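# Tie a first knot in a shoe's two lace ends

## Task

Using the robot's hands, cross and wrap the shoe's two lace ends into a first (overhand) knot in which each end has been drawn well through; the knot may be left loose. The shoe has to end up upright on the table, or the attempt fails.

## Robot and tools

Robot: two arms. left_arm sits on the +y side and carries a five-finger left hand; right_arm carries a right hand, its mirror. Calibrated bases in the scene frame: left_arm (-0.037, +0.238, +0.003) m, right_arm (+0.037, -0.230, +0.040) m, both turned almost not at all about z. A post stands on the floor behind the arms. The arm names are not image sides.

Frames: the scene frame has its origin at table-top height between the nominal bases, +x out over the table, +z up. Each arm reports and takes its hand poses in its own base frame. Offsets run along that arm's base axes, and rotations turn about the arm's current Hand target position.

Hand point: a spot fixed to the palm, 0.05 m in front of it and 0.15 m from the wrist face along the fingers. Its +z runs along straight fingers, +y out of the palm. On the right hand +x points away from the thumb; on the left hand +x points toward the thumb. Straight fingertips reach 0.06 to 0.07 m past the point and sit 0.06 m behind it (-y). A wrist bracket on the little-finger side can strike things.

A row is 28 numbers, each in [-1, 1], always for both arms: left dx, dy, dz, rx, ry, rz, then the left hand's thumb_turn, thumb_bend, index, middle, ring, little, force_limit, speed; then the same 14 for the right arm. The six pose numbers are an offset, not a pose: a shift and a rotation vector measured from that arm's Hand target as it stood when the action or call began. 1.0 equals 0.6 m or 180 degrees. Every row in an action counts from that same start, so sending an offset again moves further. Six zeros ask nothing new of an arm. The commanded orientation is clipped to within 40 degrees of the measured one each step.

Hand numbers: thumb_turn -1 beside the palm, +1 opposite the fingers; thumb_bend and the four fingers -1 straight, +1 curled. force_limit maps -1..+1 to about 0..10 N at the fingertip (0..15 N for both thumb motors). speed rises from nearly zero at -1 to full at +0.48 and stays full above. For a soft grip close with speed at -0.94 or lower. To keep a hand unchanged, resend the eight hand numbers last executed for it (not its readings); if none were sent yet, send hand_measured plus hand_force_limit and hand_speed. To grip harder, raise force_limit and send a target more closed than hand_measured; to loosen, send one more open. The thumb tip and the index pad can pinch a light thin thing such as a lace.

Tools:
- execute_actions(actions, cameras): actions is a list of actions; each action is up to 15 rows, one per 1/30 s step, and a short action repeats its last row to step 15. Images come only if actions is empty or cameras names them.
- move(target, speed, blend, blocking, cameras): target is one 28-number row or a list of up to 15, every pose offset counted from the same starting Hand targets. speed is top path speed in m/s, 0.002 to 4.3, default 0.25 (turns up to twice that in rad/s). blend in m rounds corners of a list; 0 stops at each. Paths are straight, end together, last at most 10 s, and ignore obstacles and the other arm. blocking=false returns after about 0.5 s while the move continues. The result adds a move: line (done, off_target, moving, held, fault, and limits such as paced or held).
- wait(seconds): 0 to 3600, lets time run with no new commands.
- stop(): brakes a running move.
- zoom_image(camera, region): closer look at [x0, y0, x1, y1] pixels of the newest image, at most 504 by 504; cameras are cam_high, cam_low, cam_left_wrist, cam_right_wrist, all 672x504.
- show_instructions(): shows the reference pages.
- finished_scene(scene=1): ends the scene for good.

Results: end_effector_position (m) and end_effector_quat_wxyz in each arm's base frame; Hand target, the last commanded pose after clipping, from which the next offset counts; joint positions, velocities and torques; hand_measured, hand_stopped_by (moving, target, force, stalled, fault) and hand_load_n, six values each in hand-number order. A lace slipping out shows as hand_load_n dropping near zero. A hand often stops 1 to 3 cm (sometimes 5) short of or below its target from friction and weight; if so, send the remaining gap as an offset. Printed positions may be off by a few cm.

Avoid: knocking the shoe over or off the table, dropping things, letting go of moving parts, fast hits, hard pushes against the table or shoe, the two hands or arms touching or one hand closing on the other's fingers (can end the scene), overloading fingers by hard pulls on the laces, and holding strain so long that motors heat (MOTOR HOT warns at 85 °C; at 100 °C that arm goes limp for 30 to 60 s). To stop pressing on something, command the target back past the hand point. Near-straight arms and paths near an arm's own base can swing the arm unexpectedly fast.

Each tool is called after ">>>" as name(argument=value, ...) on one line, values as JSON.

Reference images:

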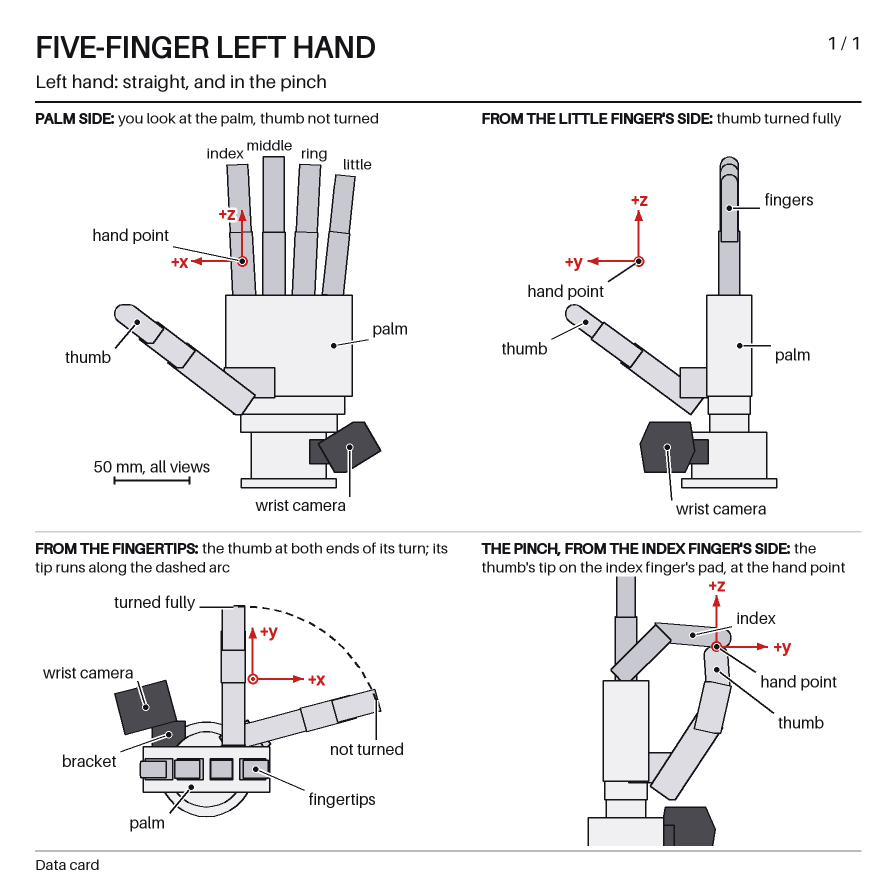

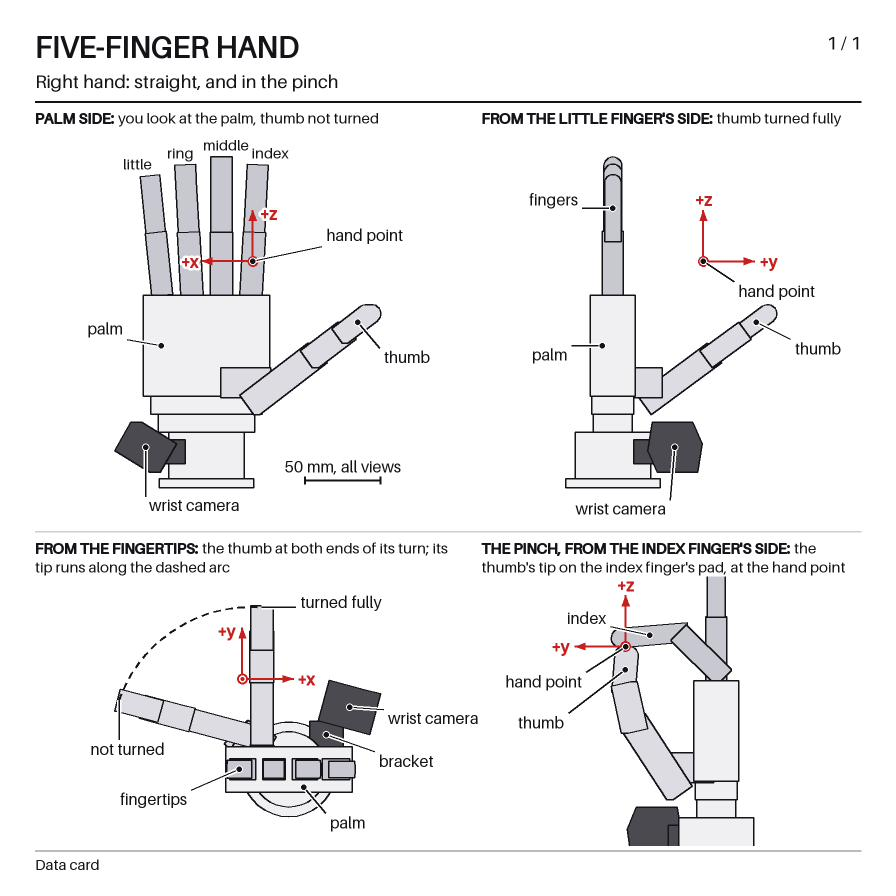

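## Session

>>> execute_actions(actions=[])

Scene clock: 0.00 s.
left_arm: end_effector_position=(+0.3414, -0.1059, +0.2662) hand_measured=(-1.000, -1.000, -1.000, -1.000, -1.000, -1.000) hand_load_n=(+0.0, +0.0, +0.0, +0.0, +0.5, +0.5) hand_stopped_by=(target, target, target, target, target, target) hand_force_limit=0.00 hand_speed=-0.80 end_effector_quat_wxyz=(+0.199, -0.409, +0.879, -0.146) | right_arm: end_effector_position=(+0.5381, -0.1824, +0.1140) hand_measured=(-1.000, -1.000, -1.000, -1.000, -1.000, -1.000) hand_load_n=(+0.0, +0.0, +0.0, +0.0, +0.0, +0.0) hand_stopped_by=(target, target, target, target, target, target) hand_force_limit=0.00 hand_speed=-0.80 end_effector_quat_wxyz=(+0.463, +0.156, +0.868, +0.090)
Joint positions: left_arm=[-0.316 1.095 1.189 -1.169 -0.056 0.398] | right_arm=[-0.581 1.601 0.777 0.145 -0.484 1.581]
Joint velocities: within noise
Joint torques (N m): no reading
Heat: left arm: hottest waist 30 °C; right arm: hottest waist 30 °C.
Hand target: left_arm +0.3476, -0.1079, +0.2797; +0.211, -0.407, +0.874, -0.157 | right_arm +0.5424, -0.1852, +0.1168; +0.466, +0.155, +0.867, +0.088

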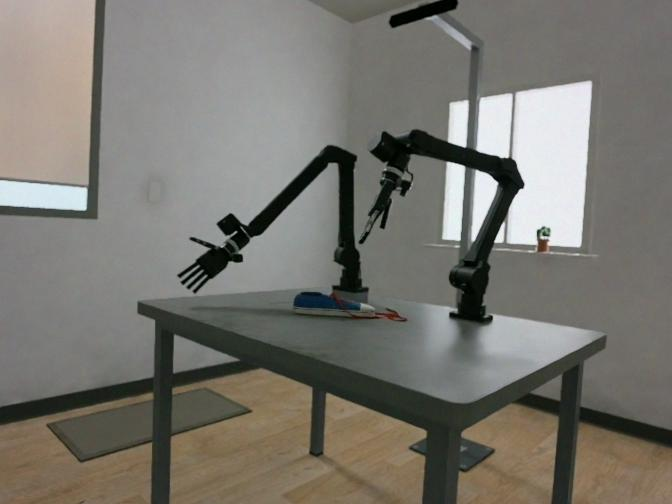

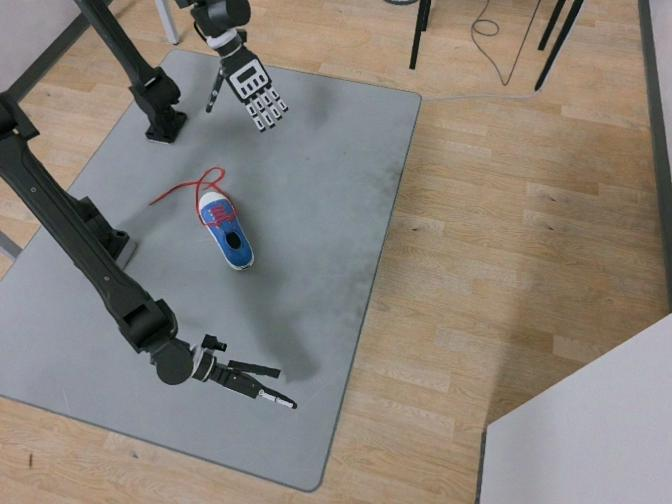

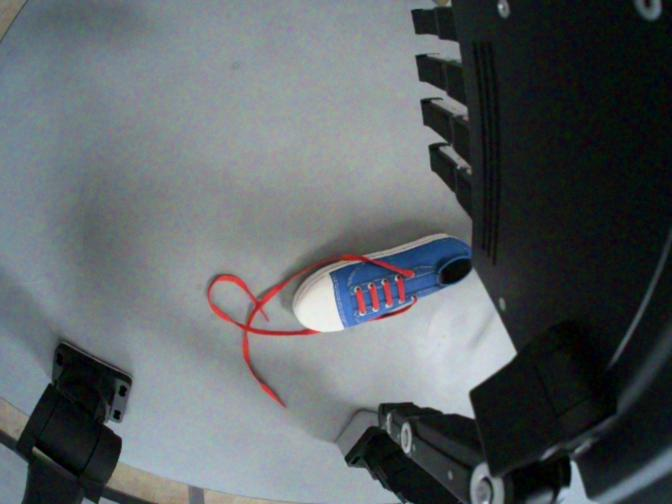

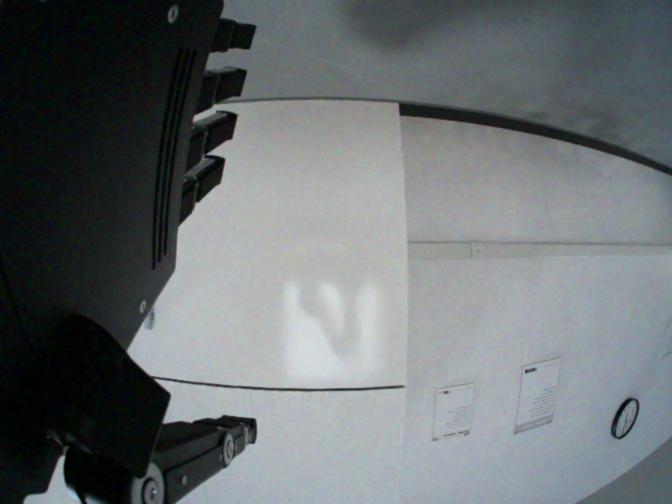

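>>> zoom_image(camera="cam_low", region=[130, 150, 280, 290])

>>> zoom_image(camera="cam_left_wrist", region=[190, 220, 490, 420])

>>> zoom_image(camera="cam_high", region=[270, 260, 430, 350])

Scaled by 3.360.

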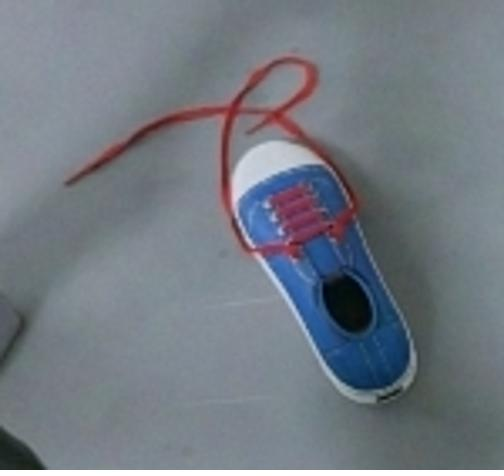

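Scaled by 1.680 from the camera's image (finer frame: 960x720).

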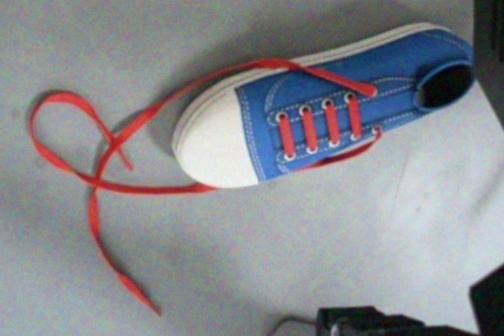

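Scaled by 3.150.

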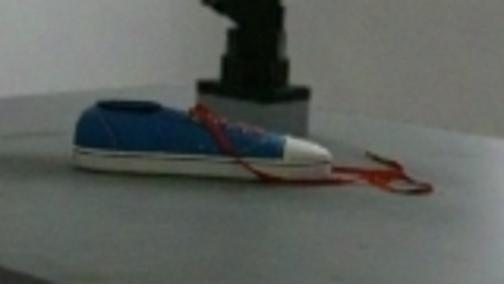

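>>> zoom_image(camera="cam_left_wrist", region=[195, 260, 315, 350])

>>> zoom_image(camera="cam_left_wrist", region=[225, 280, 285, 350])

>>> zoom_image(camera="cam_left_wrist", region=[280, 220, 480, 350])

>>> zoom_image(camera="cam_low", region=[140, 155, 250, 235])

Scaled by 4.200 from the camera's image (finer frame: 960x720).

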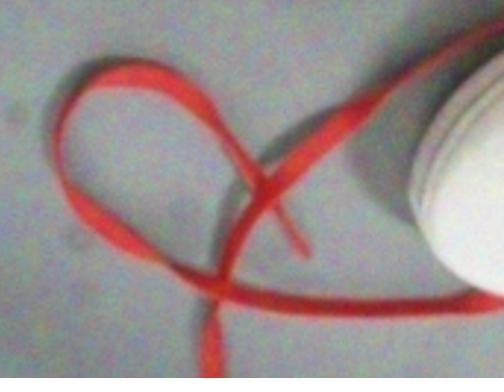

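Scaled by 7.200 from the camera's image (finer frame: 960x720).

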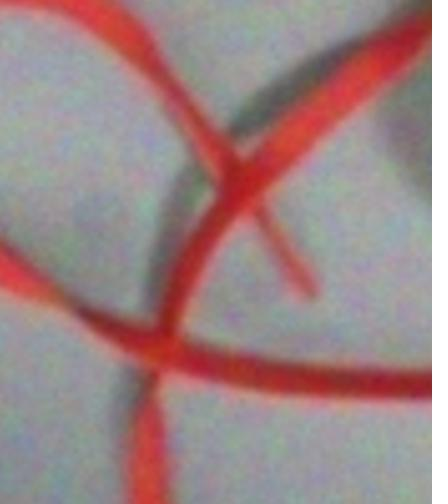

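Scaled by 2.520 from the camera's image (finer frame: 960x720).

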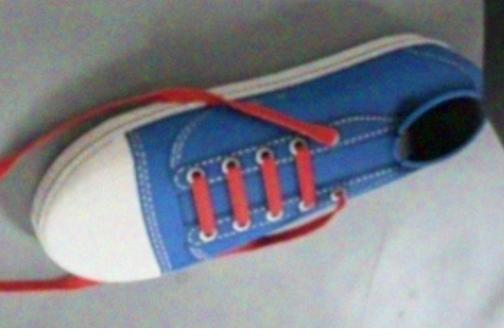

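Scaled by 4.582.

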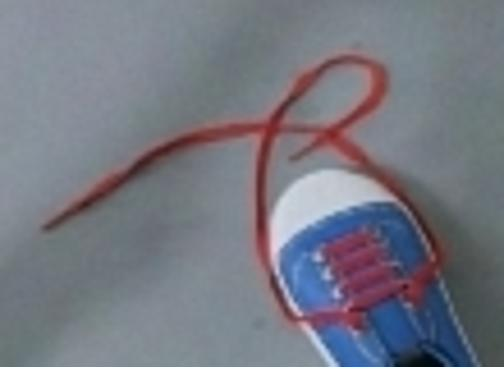

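>>> move(target=[-0.167,-0.133,-0.133,0,0,0,-1,-1,-1,-1,-1,-1,0,-0.8,0,0,0,0,0,0,-1,-1,-1,-1,-1,-1,0,-0.8], speed=0.2, cameras=["cam_left_wrist","cam_low"])

Scene clock: 16.93 s.
left_arm: end_effector_position=(+0.2438, -0.1839, +0.1914) hand_measured=(-1.000, -1.000, -1.000, -1.000, -1.000, -1.000) hand_load_n=(+0.0, +0.0, +0.0, +0.0, +0.0, +0.0) hand_stopped_by=(target, target, target, target, target, target) hand_force_limit=0.00 hand_speed=-0.80 end_effector_quat_wxyz=(+0.203, -0.401, +0.882, -0.140) | right_arm: end_effector_position=(+0.5381, -0.1824, +0.1140) hand_measured=(-1.000, -1.000, -1.000, -1.000, -1.000, -1.000) hand_load_n=(+0.0, +0.0, +0.0, +0.0, +0.0, +0.0) hand_stopped_by=(target, target, target, target, target, target) hand_force_limit=0.00 hand_speed=-0.80 end_effector_quat_wxyz=(+0.463, +0.156, +0.868, +0.090)
Joint positions: left_arm=[-0.714 0.974 0.92 -1.078 -0.247 0.059] | right_arm=[-0.581 1.601 0.777 0.145 -0.484 1.581]
Joint torques (N m): left_arm=[-0.38 -7.3 10.13 1.57 -0.26 -0.27] | right_arm=[0.85 -11.28 6.75 2.06 -0.21 -0.06]
Heat: left arm: hottest elbow 35 °C; right arm: hottest waist 30 °C.
Hand target: left_arm +0.2475, -0.1878, +0.2000; +0.211, -0.407, +0.874, -0.158 | right_arm +0.5424, -0.1852, +0.1168; +0.466, +0.155, +0.867, +0.088
Off the commanded pose: left_arm 0.010 m, 2 deg | right_arm 0.006 m, 1 deg.
move: done
Images, in order (width x height): cam_low 672x504, cam_left_wrist 672x504.

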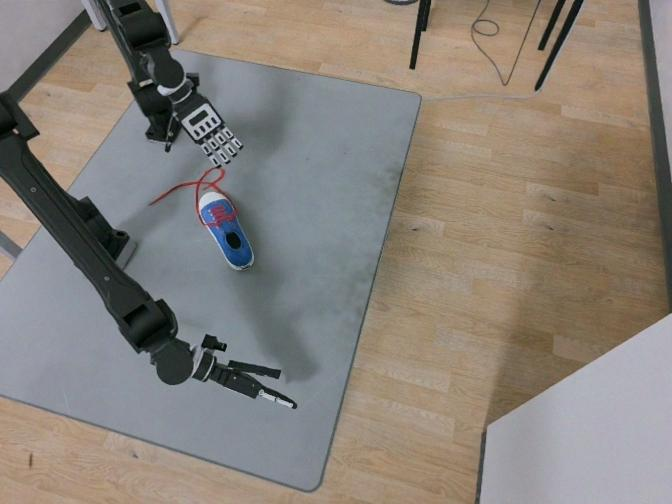

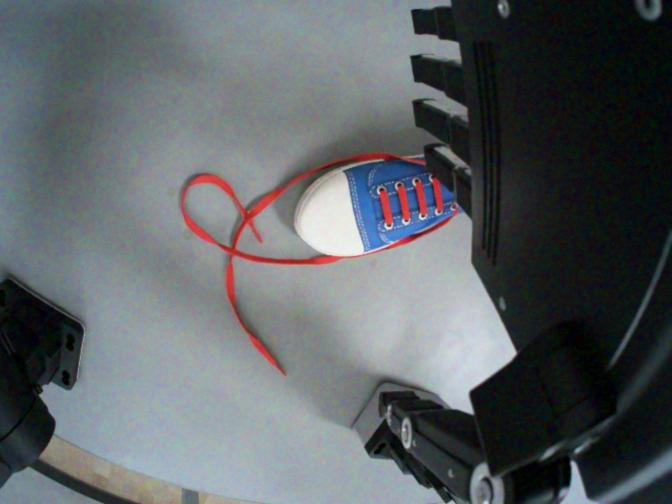

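>>> zoom_image(camera="cam_left_wrist", region=[160, 140, 360, 290])

>>> zoom_image(camera="cam_left_wrist", region=[215, 190, 285, 260])

Scaled by 2.520 from the camera's image (finer frame: 960x720).

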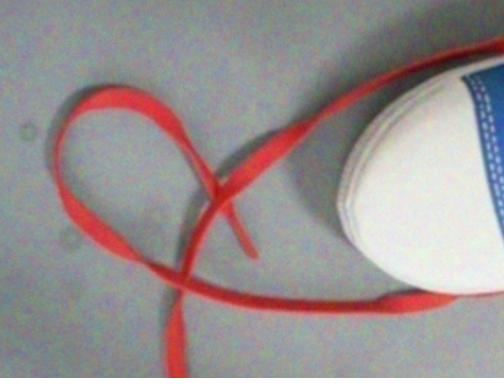

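Scaled by 7.200 from the camera's image (finer frame: 960x720).

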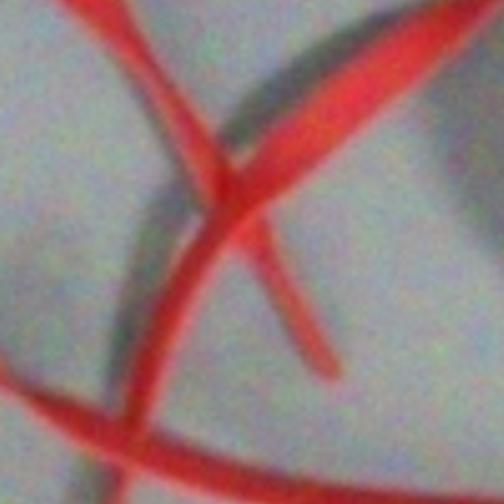

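>>> move(target=[-0.046,-0.02,-0.1,-0.155,-0.1186,0.0515,0.7,-0.4,-0.1,-1,-1,-1,-0.4,0.0,0,0,0,0,0,0,-1,-1,-1,-1,-1,-1,0,-0.8], speed=0.2, cameras=["cam_left_wrist","cam_low","cam_high"])

Scene clock: 38.57 s.
left_arm: end_effector_position=(+0.2176, -0.1937, +0.1308) hand_measured=(+0.700, -0.400, -0.100, -1.000, -1.000, -1.000) hand_load_n=(+0.0, +0.0, +0.0, +0.0, +0.0, +0.0) hand_stopped_by=(target, target, target, target, target, target) hand_force_limit=-0.40 hand_speed=0.00 end_effector_quat_wxyz=(+0.277, -0.477, +0.731, -0.402) | right_arm: end_effector_position=(+0.5381, -0.1824, +0.1140) hand_measured=(-1.000, -1.000, -1.000, -1.000, -1.000, -1.000) hand_load_n=(+0.0, +0.0, -0.5, +0.0, +0.0, +0.0) hand_stopped_by=(target, target, target, target, target, target) hand_force_limit=0.00 hand_speed=-0.80 end_effector_quat_wxyz=(+0.463, +0.156, +0.868, +0.090)
Joint positions: left_arm=[-0.83 0.471 0.375 -0.501 -0.372 -0.217] | right_arm=[-0.581 1.601 0.777 0.145 -0.484 1.581]
Joint torques (N m): left_arm=[-0.79 -0.62 10.62 2.43 -0.23 -0.17] | right_arm=[1.38 -11.63 6.68 1.88 -0.24 -0.09]
Heat: left arm: hottest elbow 36 °C; right arm: hottest elbow 32 °C.
Hand target: left_arm +0.2199, -0.1997, +0.1398; +0.276, -0.478, +0.722, -0.417 | right_arm +0.5424, -0.1852, +0.1168; +0.466, +0.155, +0.867, +0.088
Off the commanded pose: left_arm 0.011 m, 2 deg | right_arm 0.006 m, 1 deg.
move: off_target (left_arm)
Images, in order (width x height): cam_high 672x504, cam_low 672x504, cam_left_wrist 672x504.

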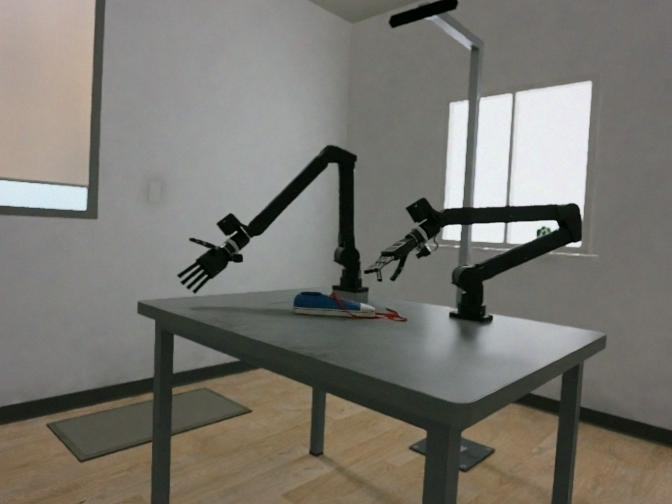

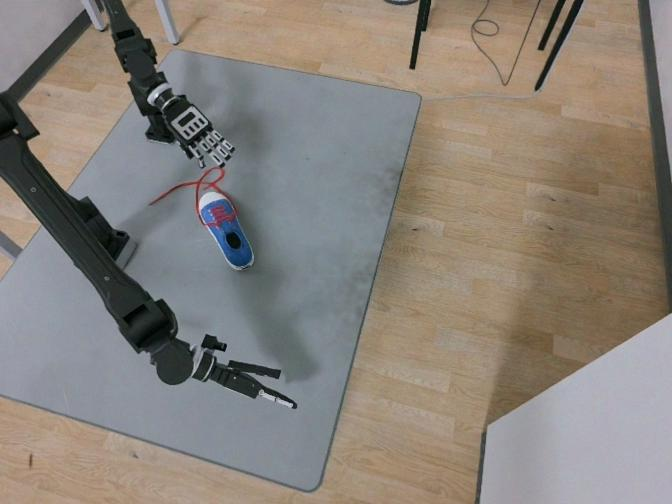

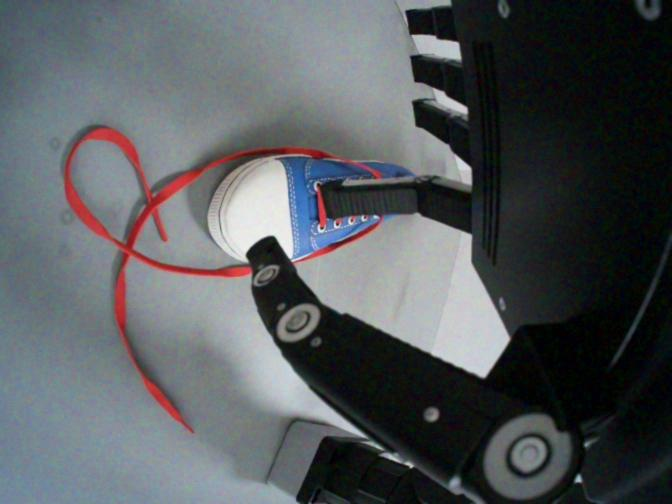

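>>> move(target=[-0.0407,-0.0273,-0.118,0,0,0.0833,0.7,-0.4,-0.1,-1,-1,-1,-0.4,0.0,0,0,0,0,0,0,-1,-1,-1,-1,-1,-1,0,-0.8], speed=0.12, cameras=["cam_left_wrist","cam_low"])

>>> zoom_image(camera="cam_left_wrist", region=[60, 80, 420, 350])

Scene clock: 47.07 s.
left_arm: end_effector_position=(+0.1949, -0.2106, +0.0659) hand_measured=(+0.700, -0.400, -0.100, -1.000, -1.000, -1.000) hand_load_n=(+0.0, +0.0, +0.0, +0.0, +0.0, +0.0) hand_stopped_by=(target, target, target, target, target, target) hand_force_limit=-0.40 hand_speed=0.00 end_effector_quat_wxyz=(+0.331, -0.565, +0.658, -0.370) | right_arm: end_effector_position=(+0.5381, -0.1824, +0.1140) hand_measured=(-1.000, -1.000, -1.000, -1.000, -1.000, -1.000) hand_load_n=(+0.0, +0.0, +0.0, +0.0, +0.0, +0.0) hand_stopped_by=(target, target, target, target, target, target) hand_force_limit=0.00 hand_speed=-0.80 end_effector_quat_wxyz=(+0.463, +0.156, +0.868, +0.090)
Joint positions: left_arm=[-1.199 0.711 0.292 -0.464 -0.856 -0.723] | right_arm=[-0.581 1.601 0.777 0.145 -0.484 1.581]
Joint torques (N m): left_arm=[-0.67 -0.97 9.43 1.63 -0.65 -0.24] | right_arm=[1.03 -11.75 6.82 2.06 -0.26 -0.08]
Heat: left arm: hottest elbow 37 °C; right arm: hottest elbow 32 °C.
Hand target: left_arm +0.1955, -0.2161, +0.0691; +0.328, -0.569, +0.653, -0.377 | right_arm +0.5424, -0.1852, +0.1168; +0.466, +0.155, +0.867, +0.088
Off the commanded pose: left_arm 0.006 m, 1 deg | right_arm 0.006 m, 1 deg.
move: done
Images, in order (width x height): cam_low 672x504, cam_left_wrist 672x504.

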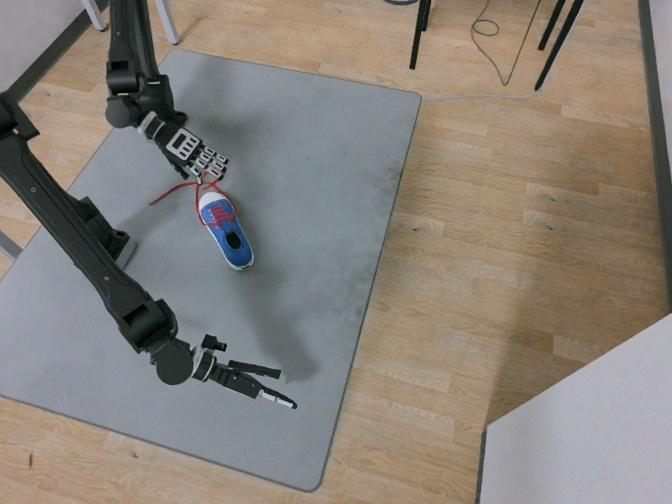

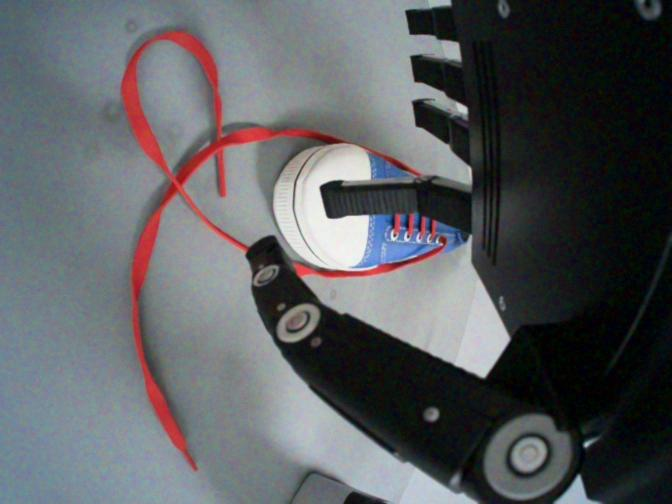

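Scaled by 1.400 from the camera's image (finer frame: 960x720).

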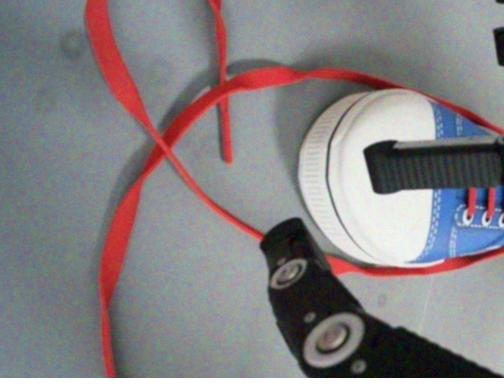

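>>> move(target=[0.01,0.0267,-0.055,0,0,0,0.7,-0.4,-0.1,-1,-1,-1,-0.4,0.0,0,0,0,0,0,0,-1,-1,-1,-1,-1,-1,0,-0.8], speed=0.08, cameras=["cam_left_wrist","cam_high"])

>>> zoom_image(camera="cam_left_wrist", region=[120, 60, 420, 320])

Scene clock: 50.47 s.
left_arm: end_effector_position=(+0.1985, -0.1983, +0.0343) hand_measured=(+0.700, -0.400, -0.100, -1.000, -1.000, -1.000) hand_load_n=(+0.0, +0.0, +0.0, +0.0, +0.0, +0.0) hand_stopped_by=(target, target, target, target, target, target) hand_force_limit=-0.40 hand_speed=0.00 end_effector_quat_wxyz=(+0.326, -0.570, +0.654, -0.376) | right_arm: end_effector_position=(+0.5381, -0.1824, +0.1140) hand_measured=(-1.000, -1.000, -1.000, -1.000, -1.000, -1.000) hand_load_n=(+0.0, -0.5, +0.0, +0.0, +0.0, +0.0) hand_stopped_by=(target, target, target, target, target, target) hand_force_limit=0.00 hand_speed=-0.80 end_effector_quat_wxyz=(+0.463, +0.156, +0.868, +0.090)
Joint positions: left_arm=[-1.146 0.726 0.194 -0.297 -0.817 -0.675] | right_arm=[-0.581 1.601 0.777 0.145 -0.484 1.581]
Joint torques (N m): left_arm=[0.21 -0.38 8.9 1.96 -0.35 0.01] | right_arm=[0.67 -11.16 6.67 2.18 -0.21 -0.02]
Heat: left arm: hottest elbow 37 °C; right arm: hottest elbow 32 °C.
Hand target: left_arm +0.2015, -0.2001, +0.0361; +0.328, -0.568, +0.654, -0.377 | right_arm +0.5424, -0.1852, +0.1168; +0.466, +0.155, +0.867, +0.088
Off the commanded pose: left_arm 0.004 m, 0 deg | right_arm 0.006 m, 1 deg.
move: done
Images, in order (width x height): cam_high 672x504, cam_left_wrist 672x504.

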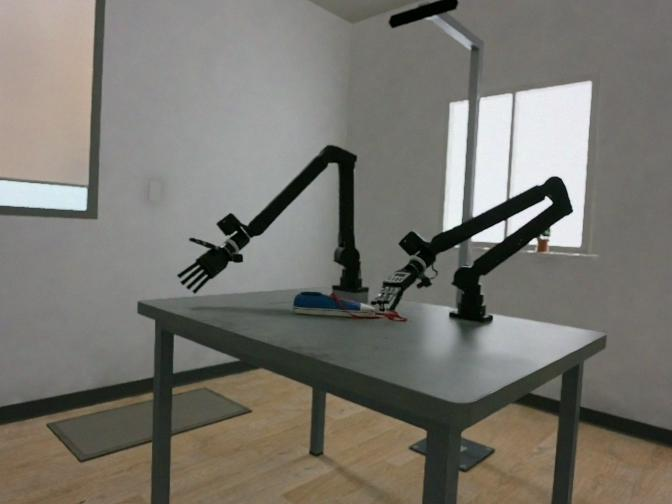

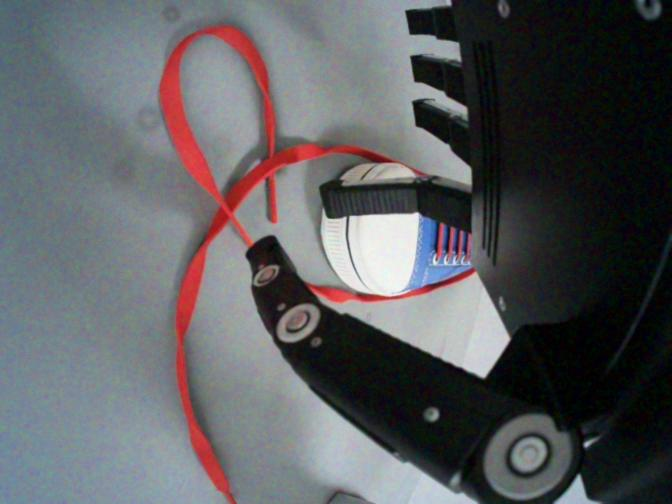

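Scaled by 1.680 from the camera's image (finer frame: 960x720).

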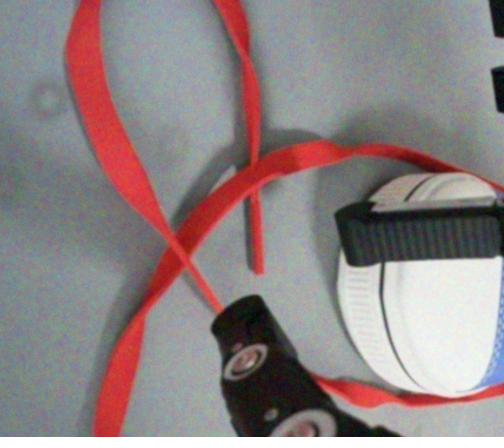

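>>> move(target=[0,0,0,0,0,0,0.7,-0.23,0.26,-1,-1,-1,-0.4,0.0,0,0,0,0,0,0,-1,-1,-1,-1,-1,-1,0,-0.8], speed=0.08, cameras=["cam_left_wrist"])

>>> zoom_image(camera="cam_left_wrist", region=[200, 120, 420, 320])

Scene clock: 53.57 s.
left_arm: end_effector_position=(+0.1984, -0.1983, +0.0343) hand_measured=(+0.700, -0.230, +0.260, -1.000, -1.000, -1.000) hand_load_n=(+0.0, +0.0, +0.0, +0.0, +0.0, +0.0) hand_stopped_by=(target, target, target, target, target, target) hand_force_limit=-0.40 hand_speed=0.00 end_effector_quat_wxyz=(+0.326, -0.570, +0.654, -0.376) | right_arm: end_effector_position=(+0.5381, -0.1824, +0.1140) hand_measured=(-1.000, -1.000, -1.000, -1.000, -1.000, -1.000) hand_load_n=(+0.0, +0.0, +0.0, +0.0, +0.0, +0.0) hand_stopped_by=(target, target, target, target, target, target) hand_force_limit=0.00 hand_speed=-0.80 end_effector_quat_wxyz=(+0.463, +0.156, +0.868, +0.090)
Joint positions: left_arm=[-1.146 0.726 0.194 -0.297 -0.817 -0.675] | right_arm=[-0.581 1.601 0.777 0.145 -0.484 1.581]
Joint torques (N m): left_arm=[0.26 -0.38 9.02 1.95 -0.32 0.04] | right_arm=[1.14 -10.87 6.63 2.11 -0.23 -0.06]
Heat: left arm: hottest elbow 36 °C; right arm: hottest elbow 32 °C.
Hand target: left_arm +0.2014, -0.2002, +0.0361; +0.328, -0.569, +0.654, -0.377 | right_arm +0.5424, -0.1852, +0.1168; +0.466, +0.155, +0.867, +0.088
Off the commanded pose: left_arm 0.004 m, 0 deg | right_arm 0.006 m, 1 deg.
move: done

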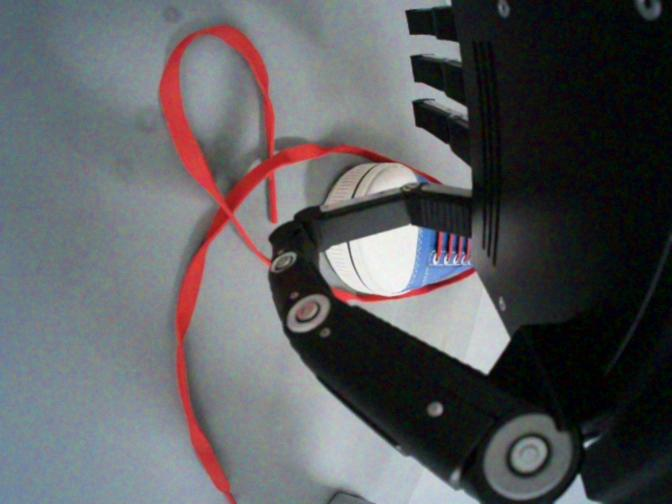

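Scaled by 2.291 from the camera's image (finer frame: 960x720).

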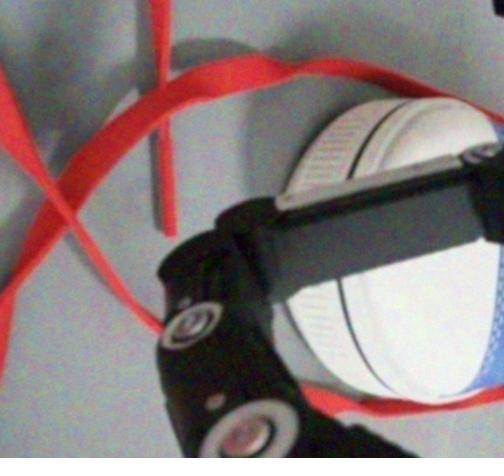

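>>> move(target=[0.02,0.007,-0.025,0,0,0,0.7,-0.42,0.0,-1,-1,-1,-0.4,0.0,0,0,0,0,0,0,-1,-1,-1,-1,-1,-1,0,-0.8], speed=0.06, cameras=["cam_left_wrist"])

>>> zoom_image(camera="cam_left_wrist", region=[200, 120, 420, 320])

>>> zoom_image(camera="cam_high", region=[280, 220, 460, 340])

Scene clock: 57.17 s.
left_arm: end_effector_position=(+0.2108, -0.1950, +0.0200) hand_measured=(+0.700, -0.420, +0.000, -1.000, -1.000, -1.000) hand_load_n=(+0.0, +0.0, +0.0, +0.0, +0.0, +0.0) hand_stopped_by=(target, target, target, target, target, target) hand_force_limit=-0.40 hand_speed=0.00 end_effector_quat_wxyz=(+0.326, -0.571, +0.653, -0.376) | right_arm: end_effector_position=(+0.5381, -0.1824, +0.1140) hand_measured=(-1.000, -1.000, -1.000, -1.000, -1.000, -1.000) hand_load_n=(+0.0, +0.0, +0.0, +0.0, +0.0, +0.0) hand_stopped_by=(target, target, target, target, target, target) hand_force_limit=0.00 hand_speed=-0.80 end_effector_quat_wxyz=(+0.463, +0.156, +0.868, +0.090)
Joint positions: left_arm=[-1.069 0.794 0.159 -0.14 -0.764 -0.599] | right_arm=[-0.581 1.601 0.777 0.145 -0.484 1.581]
Joint torques (N m): left_arm=[0.32 -1.26 8.31 2 -0.27 0.1] | right_arm=[0.97 -10.99 6.68 1.96 -0.21 -0.11]
Heat: left arm: hottest elbow 36 °C; right arm: hottest elbow 32 °C.
Hand target: left_arm +0.2135, -0.1959, +0.0211; +0.328, -0.569, +0.653, -0.377 | right_arm +0.5424, -0.1852, +0.1168; +0.466, +0.155, +0.867, +0.088
Off the commanded pose: left_arm 0.003 m, 0 deg | right_arm 0.006 m, 1 deg.
move: done

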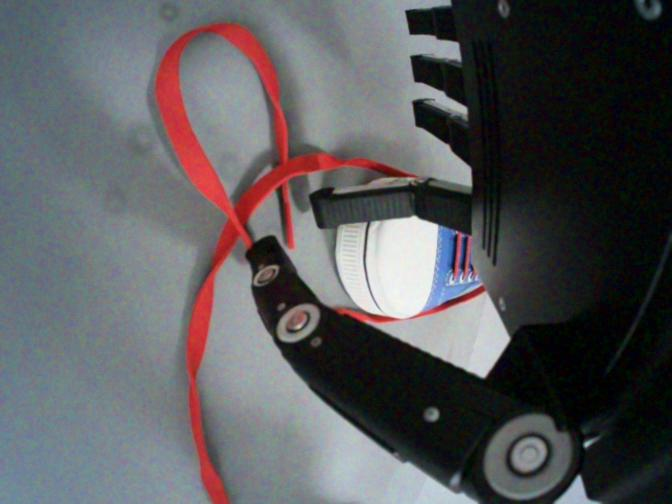

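Scaled by 2.291 from the camera's image (finer frame: 960x720).

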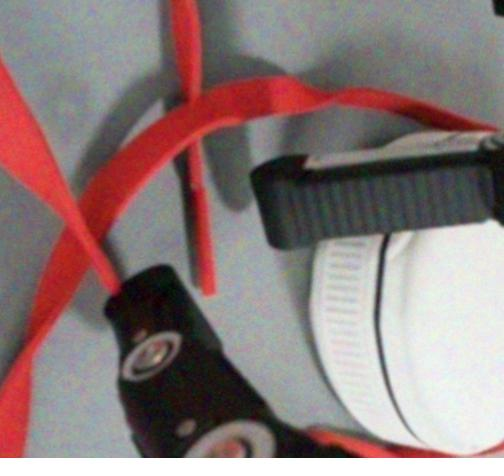

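This scene's latest camera images include none from cam_high. They are from: cam_left_wrist. cam_high's image comes with the result of a call that names it in "cameras".

>>> move(target=[0.0067,-0.004,-0.0133,0,0,0,0.7,-0.42,0.0,-1,-1,-1,-0.4,0.0,0,0,0,0,0,0,-1,-1,-1,-1,-1,-1,0,-0.8], speed=0.05, cameras=["cam_left_wrist","cam_high"])

>>> zoom_image(camera="cam_left_wrist", region=[200, 120, 420, 320])

>>> zoom_image(camera="cam_high", region=[310, 250, 430, 340])

Scene clock: 60.27 s.
left_arm: end_effector_position=(+0.2168, -0.1995, +0.0163) hand_measured=(+0.700, -0.420, +0.000, -1.000, -1.000, -1.000) hand_load_n=(-0.5, -1.0, +0.0, +0.5, +0.0, +0.0) hand_stopped_by=(target, target, target, target, target, target) hand_force_limit=-0.40 hand_speed=0.00 end_effector_quat_wxyz=(+0.326, -0.571, +0.649, -0.381) | right_arm: end_effector_position=(+0.5381, -0.1824, +0.1140) hand_measured=(-1.000, -1.000, -1.000, -1.000, -1.000, -1.000) hand_load_n=(+0.0, -0.5, +0.0, +0.5, +0.0, +0.0) hand_stopped_by=(target, target, target, target, target, target) hand_force_limit=0.00 hand_speed=-0.80 end_effector_quat_wxyz=(+0.463, +0.156, +0.868, +0.090)
Joint positions: left_arm=[-1.055 0.851 0.155 -0.055 -0.757 -0.585] | right_arm=[-0.581 1.601 0.777 0.145 -0.484 1.581]
Joint torques (N m): left_arm=[0.03 -0.91 7.71 1.94 -0.11 0.01] | right_arm=[0.56 -10.75 6.76 1.92 -0.24 -0.06]
Heat: left arm: hottest elbow 36 °C; right arm: hottest elbow 33 °C.
Hand target: left_arm +0.2175, -0.1984, +0.0131; +0.328, -0.568, +0.654, -0.377 | right_arm +0.5424, -0.1852, +0.1168; +0.466, +0.155, +0.867, +0.088
Off the commanded pose: left_arm 0.003 m, 1 deg | right_arm 0.006 m, 1 deg.
move: done
Images, in order (width x height): cam_high 672x504, cam_left_wrist 672x504.

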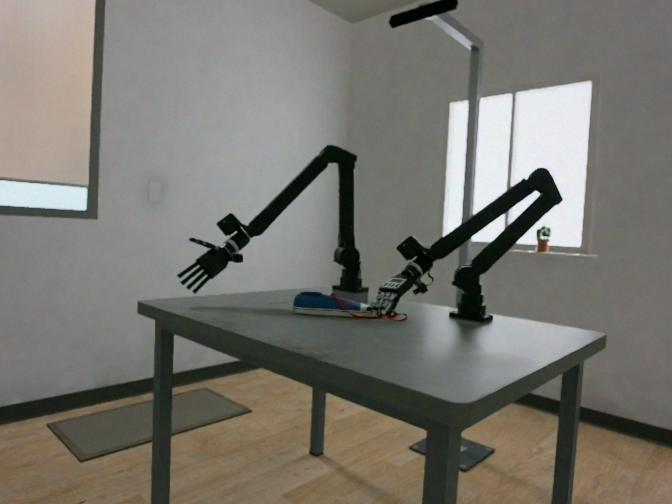

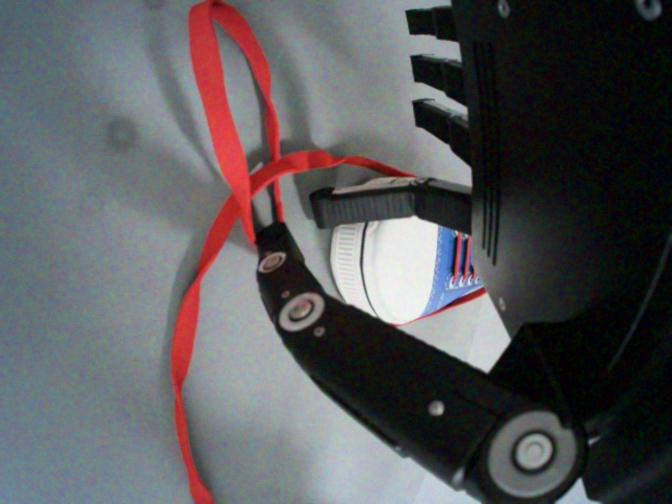

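Scaled by 2.291 from the camera's image (finer frame: 960x720).

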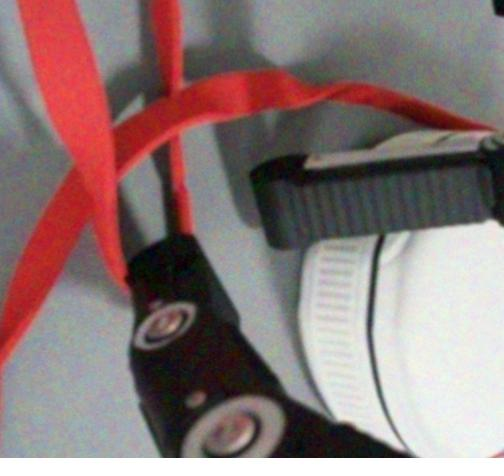

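Scaled by 4.200.

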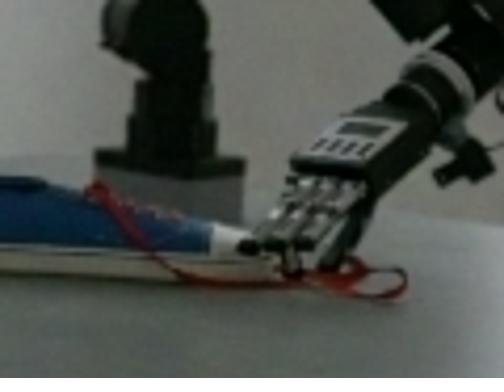

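>>> move(target=[0,0,0.03,0,0,0,0.7,-0.2,0.0,-1,-1,-1,-0.4,0.0,0,0,0,0,0,0,-1,-1,-1,-1,-1,-1,0,-0.8], speed=0.05, cameras=["cam_left_wrist"])

>>> zoom_image(camera="cam_left_wrist", region=[200, 120, 420, 320])

Scene clock: 63.57 s.
left_arm: end_effector_position=(+0.2104, -0.1896, +0.0160) hand_measured=(+0.700, -0.200, +0.000, -1.000, -1.000, -1.000) hand_load_n=(+0.0, +0.0, +0.0, +0.0, +0.0, +0.0) hand_stopped_by=(target, target, target, target, target, target) hand_force_limit=-0.40 hand_speed=0.00 end_effector_quat_wxyz=(+0.328, -0.569, +0.659, -0.367) | right_arm: end_effector_position=(+0.5381, -0.1824, +0.1140) hand_measured=(-1.000, -1.000, -1.000, -1.000, -1.000, -1.000) hand_load_n=(+0.0, +0.0, +0.0, +0.0, +0.0, +0.0) hand_stopped_by=(target, target, target, target, target, target) hand_force_limit=0.00 hand_speed=-0.80 end_effector_quat_wxyz=(+0.463, +0.156, +0.868, +0.090)
Joint positions: left_arm=[-1.055 0.793 0.155 -0.148 -0.753 -0.583] | right_arm=[-0.581 1.601 0.777 0.145 -0.484 1.581]
Joint torques (N m): left_arm=[0.26 -2.43 10.76 0.98 -0.32 0.03] | right_arm=[1.14 -11.58 6.97 1.87 -0.23 -0.06]
Heat: left arm: hottest elbow 36 °C; right arm: hottest elbow 33 °C.
Hand target: left_arm +0.2175, -0.1984, +0.0312; +0.328, -0.568, +0.653, -0.378 | right_arm +0.5424, -0.1852, +0.1168; +0.466, +0.155, +0.867, +0.088
Off the commanded pose: left_arm 0.019 m, 1 deg | right_arm 0.006 m, 1 deg.
move: off_target (left_arm)

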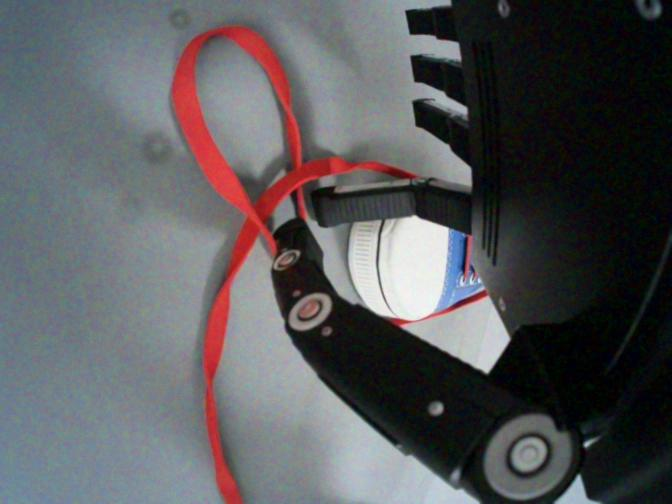

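Scaled by 2.291 from the camera's image (finer frame: 960x720).

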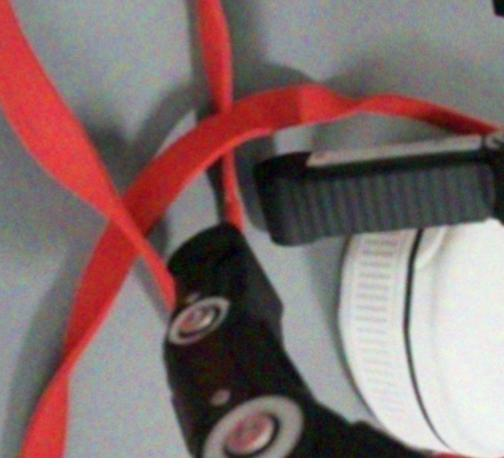

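>>> execute_actions(actions=[[[0,0,0,0,0,0,0.7,-0.2,0.0,-1,-1,-1,-0.4,0.0,0,0,0,0,0,0,-1,-1,-1,-1,-1,-1,0,-0.8]]], cameras=["cam_left_wrist"])

>>> zoom_image(camera="cam_left_wrist", region=[200, 120, 420, 320])

Scene clock: 65.43 s.
left_arm: end_effector_position=(+0.2104, -0.1896, +0.0160) hand_measured=(+0.700, -0.200, +0.000, -1.000, -1.000, -1.000) hand_load_n=(+0.0, +0.0, +0.0, +0.0, +0.0, +0.0) hand_stopped_by=(target, target, target, target, target, target) hand_force_limit=-0.40 hand_speed=0.00 end_effector_quat_wxyz=(+0.328, -0.569, +0.659, -0.367) | right_arm: end_effector_position=(+0.5381, -0.1824, +0.1140) hand_measured=(-1.000, -1.000, -1.000, -1.000, -1.000, -1.000) hand_load_n=(+0.0, +0.0, +0.0, +0.0, +0.0, +0.0) hand_stopped_by=(target, target, target, target, target, target) hand_force_limit=0.00 hand_speed=-0.80 end_effector_quat_wxyz=(+0.463, +0.156, +0.868, +0.090)
Joint positions: left_arm=[-1.055 0.793 0.155 -0.148 -0.753 -0.583] | right_arm=[-0.581 1.601 0.777 0.145 -0.484 1.581]
Joint torques (N m): left_arm=[0.21 -2.32 10.77 1.09 -0.31 0.03] | right_arm=[1.32 -10.58 6.76 2.15 -0.2 -0.09]
Heat: left arm: hottest elbow 36 °C; right arm: hottest elbow 33 °C.
Hand target: left_arm +0.2175, -0.1984, +0.0312; +0.328, -0.568, +0.653, -0.378 | right_arm +0.5424, -0.1852, +0.1168; +0.466, +0.155, +0.867, +0.088
Off the commanded pose: left_arm 0.019 m, 1 deg | right_arm 0.006 m, 1 deg.

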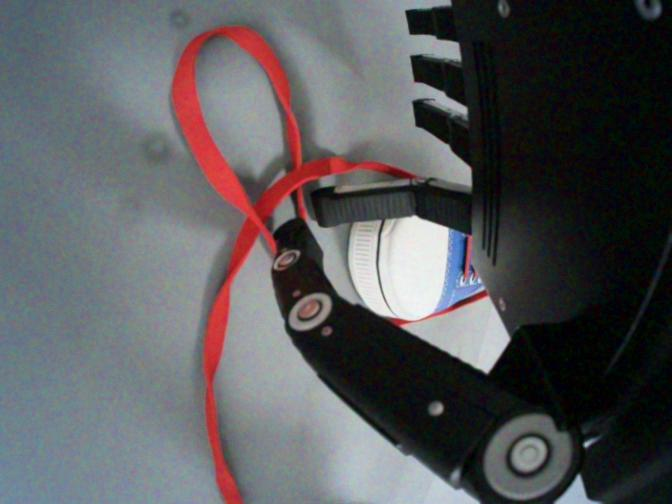

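Scaled by 2.291 from the camera's image (finer frame: 960x720).

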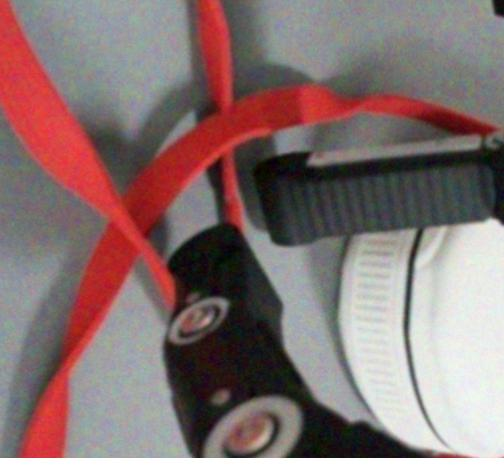

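>>> move(target=[0,0,0.02,0,0,0,0.7,-0.2,0.0,-1,-1,-1,-0.4,0.0,0,0,0,0,0,0,-1,-1,-1,-1,-1,-1,0,-0.8], speed=0.05, cameras=["cam_left_wrist"])

>>> zoom_image(camera="cam_left_wrist", region=[200, 120, 420, 320])

Scene clock: 66.80 s.
left_arm: end_effector_position=(+0.2075, -0.1846, +0.0202) hand_measured=(+0.700, -0.200, +0.000, -1.000, -1.000, -1.000) hand_load_n=(+0.0, +0.0, +0.0, +0.0, +0.0, +0.0) hand_stopped_by=(target, target, target, target, target, target) hand_force_limit=-0.40 hand_speed=0.00 end_effector_quat_wxyz=(+0.329, -0.568, +0.664, -0.360) | right_arm: end_effector_position=(+0.5381, -0.1824, +0.1140) hand_measured=(-1.000, -1.000, -1.000, -1.000, -1.000, -1.000) hand_load_n=(+0.0, +0.0, +0.0, +0.0, +0.0, +0.0) hand_stopped_by=(target, target, target, target, target, target) hand_force_limit=0.00 hand_speed=-0.80 end_effector_quat_wxyz=(+0.463, +0.156, +0.868, +0.090)
Joint positions: left_arm=[-1.054 0.746 0.164 -0.22 -0.752 -0.582] | right_arm=[-0.581 1.601 0.777 0.145 -0.484 1.581]
Joint torques (N m): left_arm=[0.26 -2.08 12.26 1.06 -0.35 0.01] | right_arm=[0.97 -11.46 6.57 1.95 -0.23 -0.08]
Heat: left arm: hottest elbow 36 °C; right arm: hottest elbow 33 °C.
Hand target: left_arm +0.2174, -0.1983, +0.0430; +0.328, -0.568, +0.654, -0.377 | right_arm +0.5424, -0.1852, +0.1168; +0.466, +0.155, +0.867, +0.088
Off the commanded pose: left_arm 0.029 m, 2 deg | right_arm 0.006 m, 1 deg.
move: off_target (left_arm)

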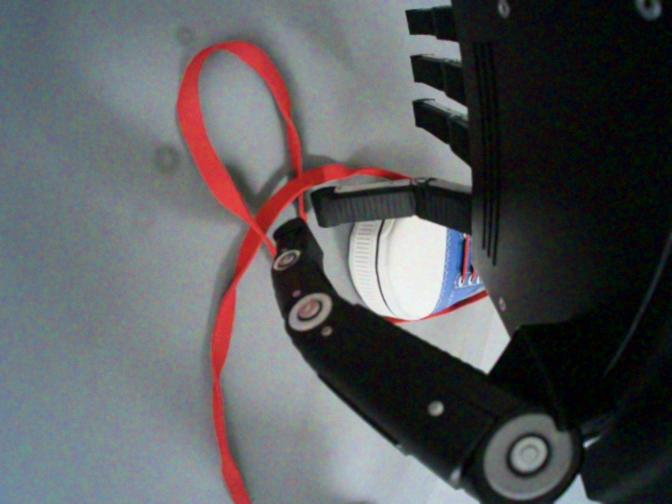

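Scaled by 2.291 from the camera's image (finer frame: 960x720).

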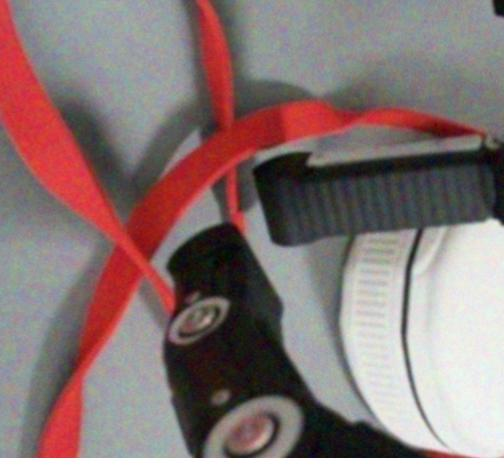

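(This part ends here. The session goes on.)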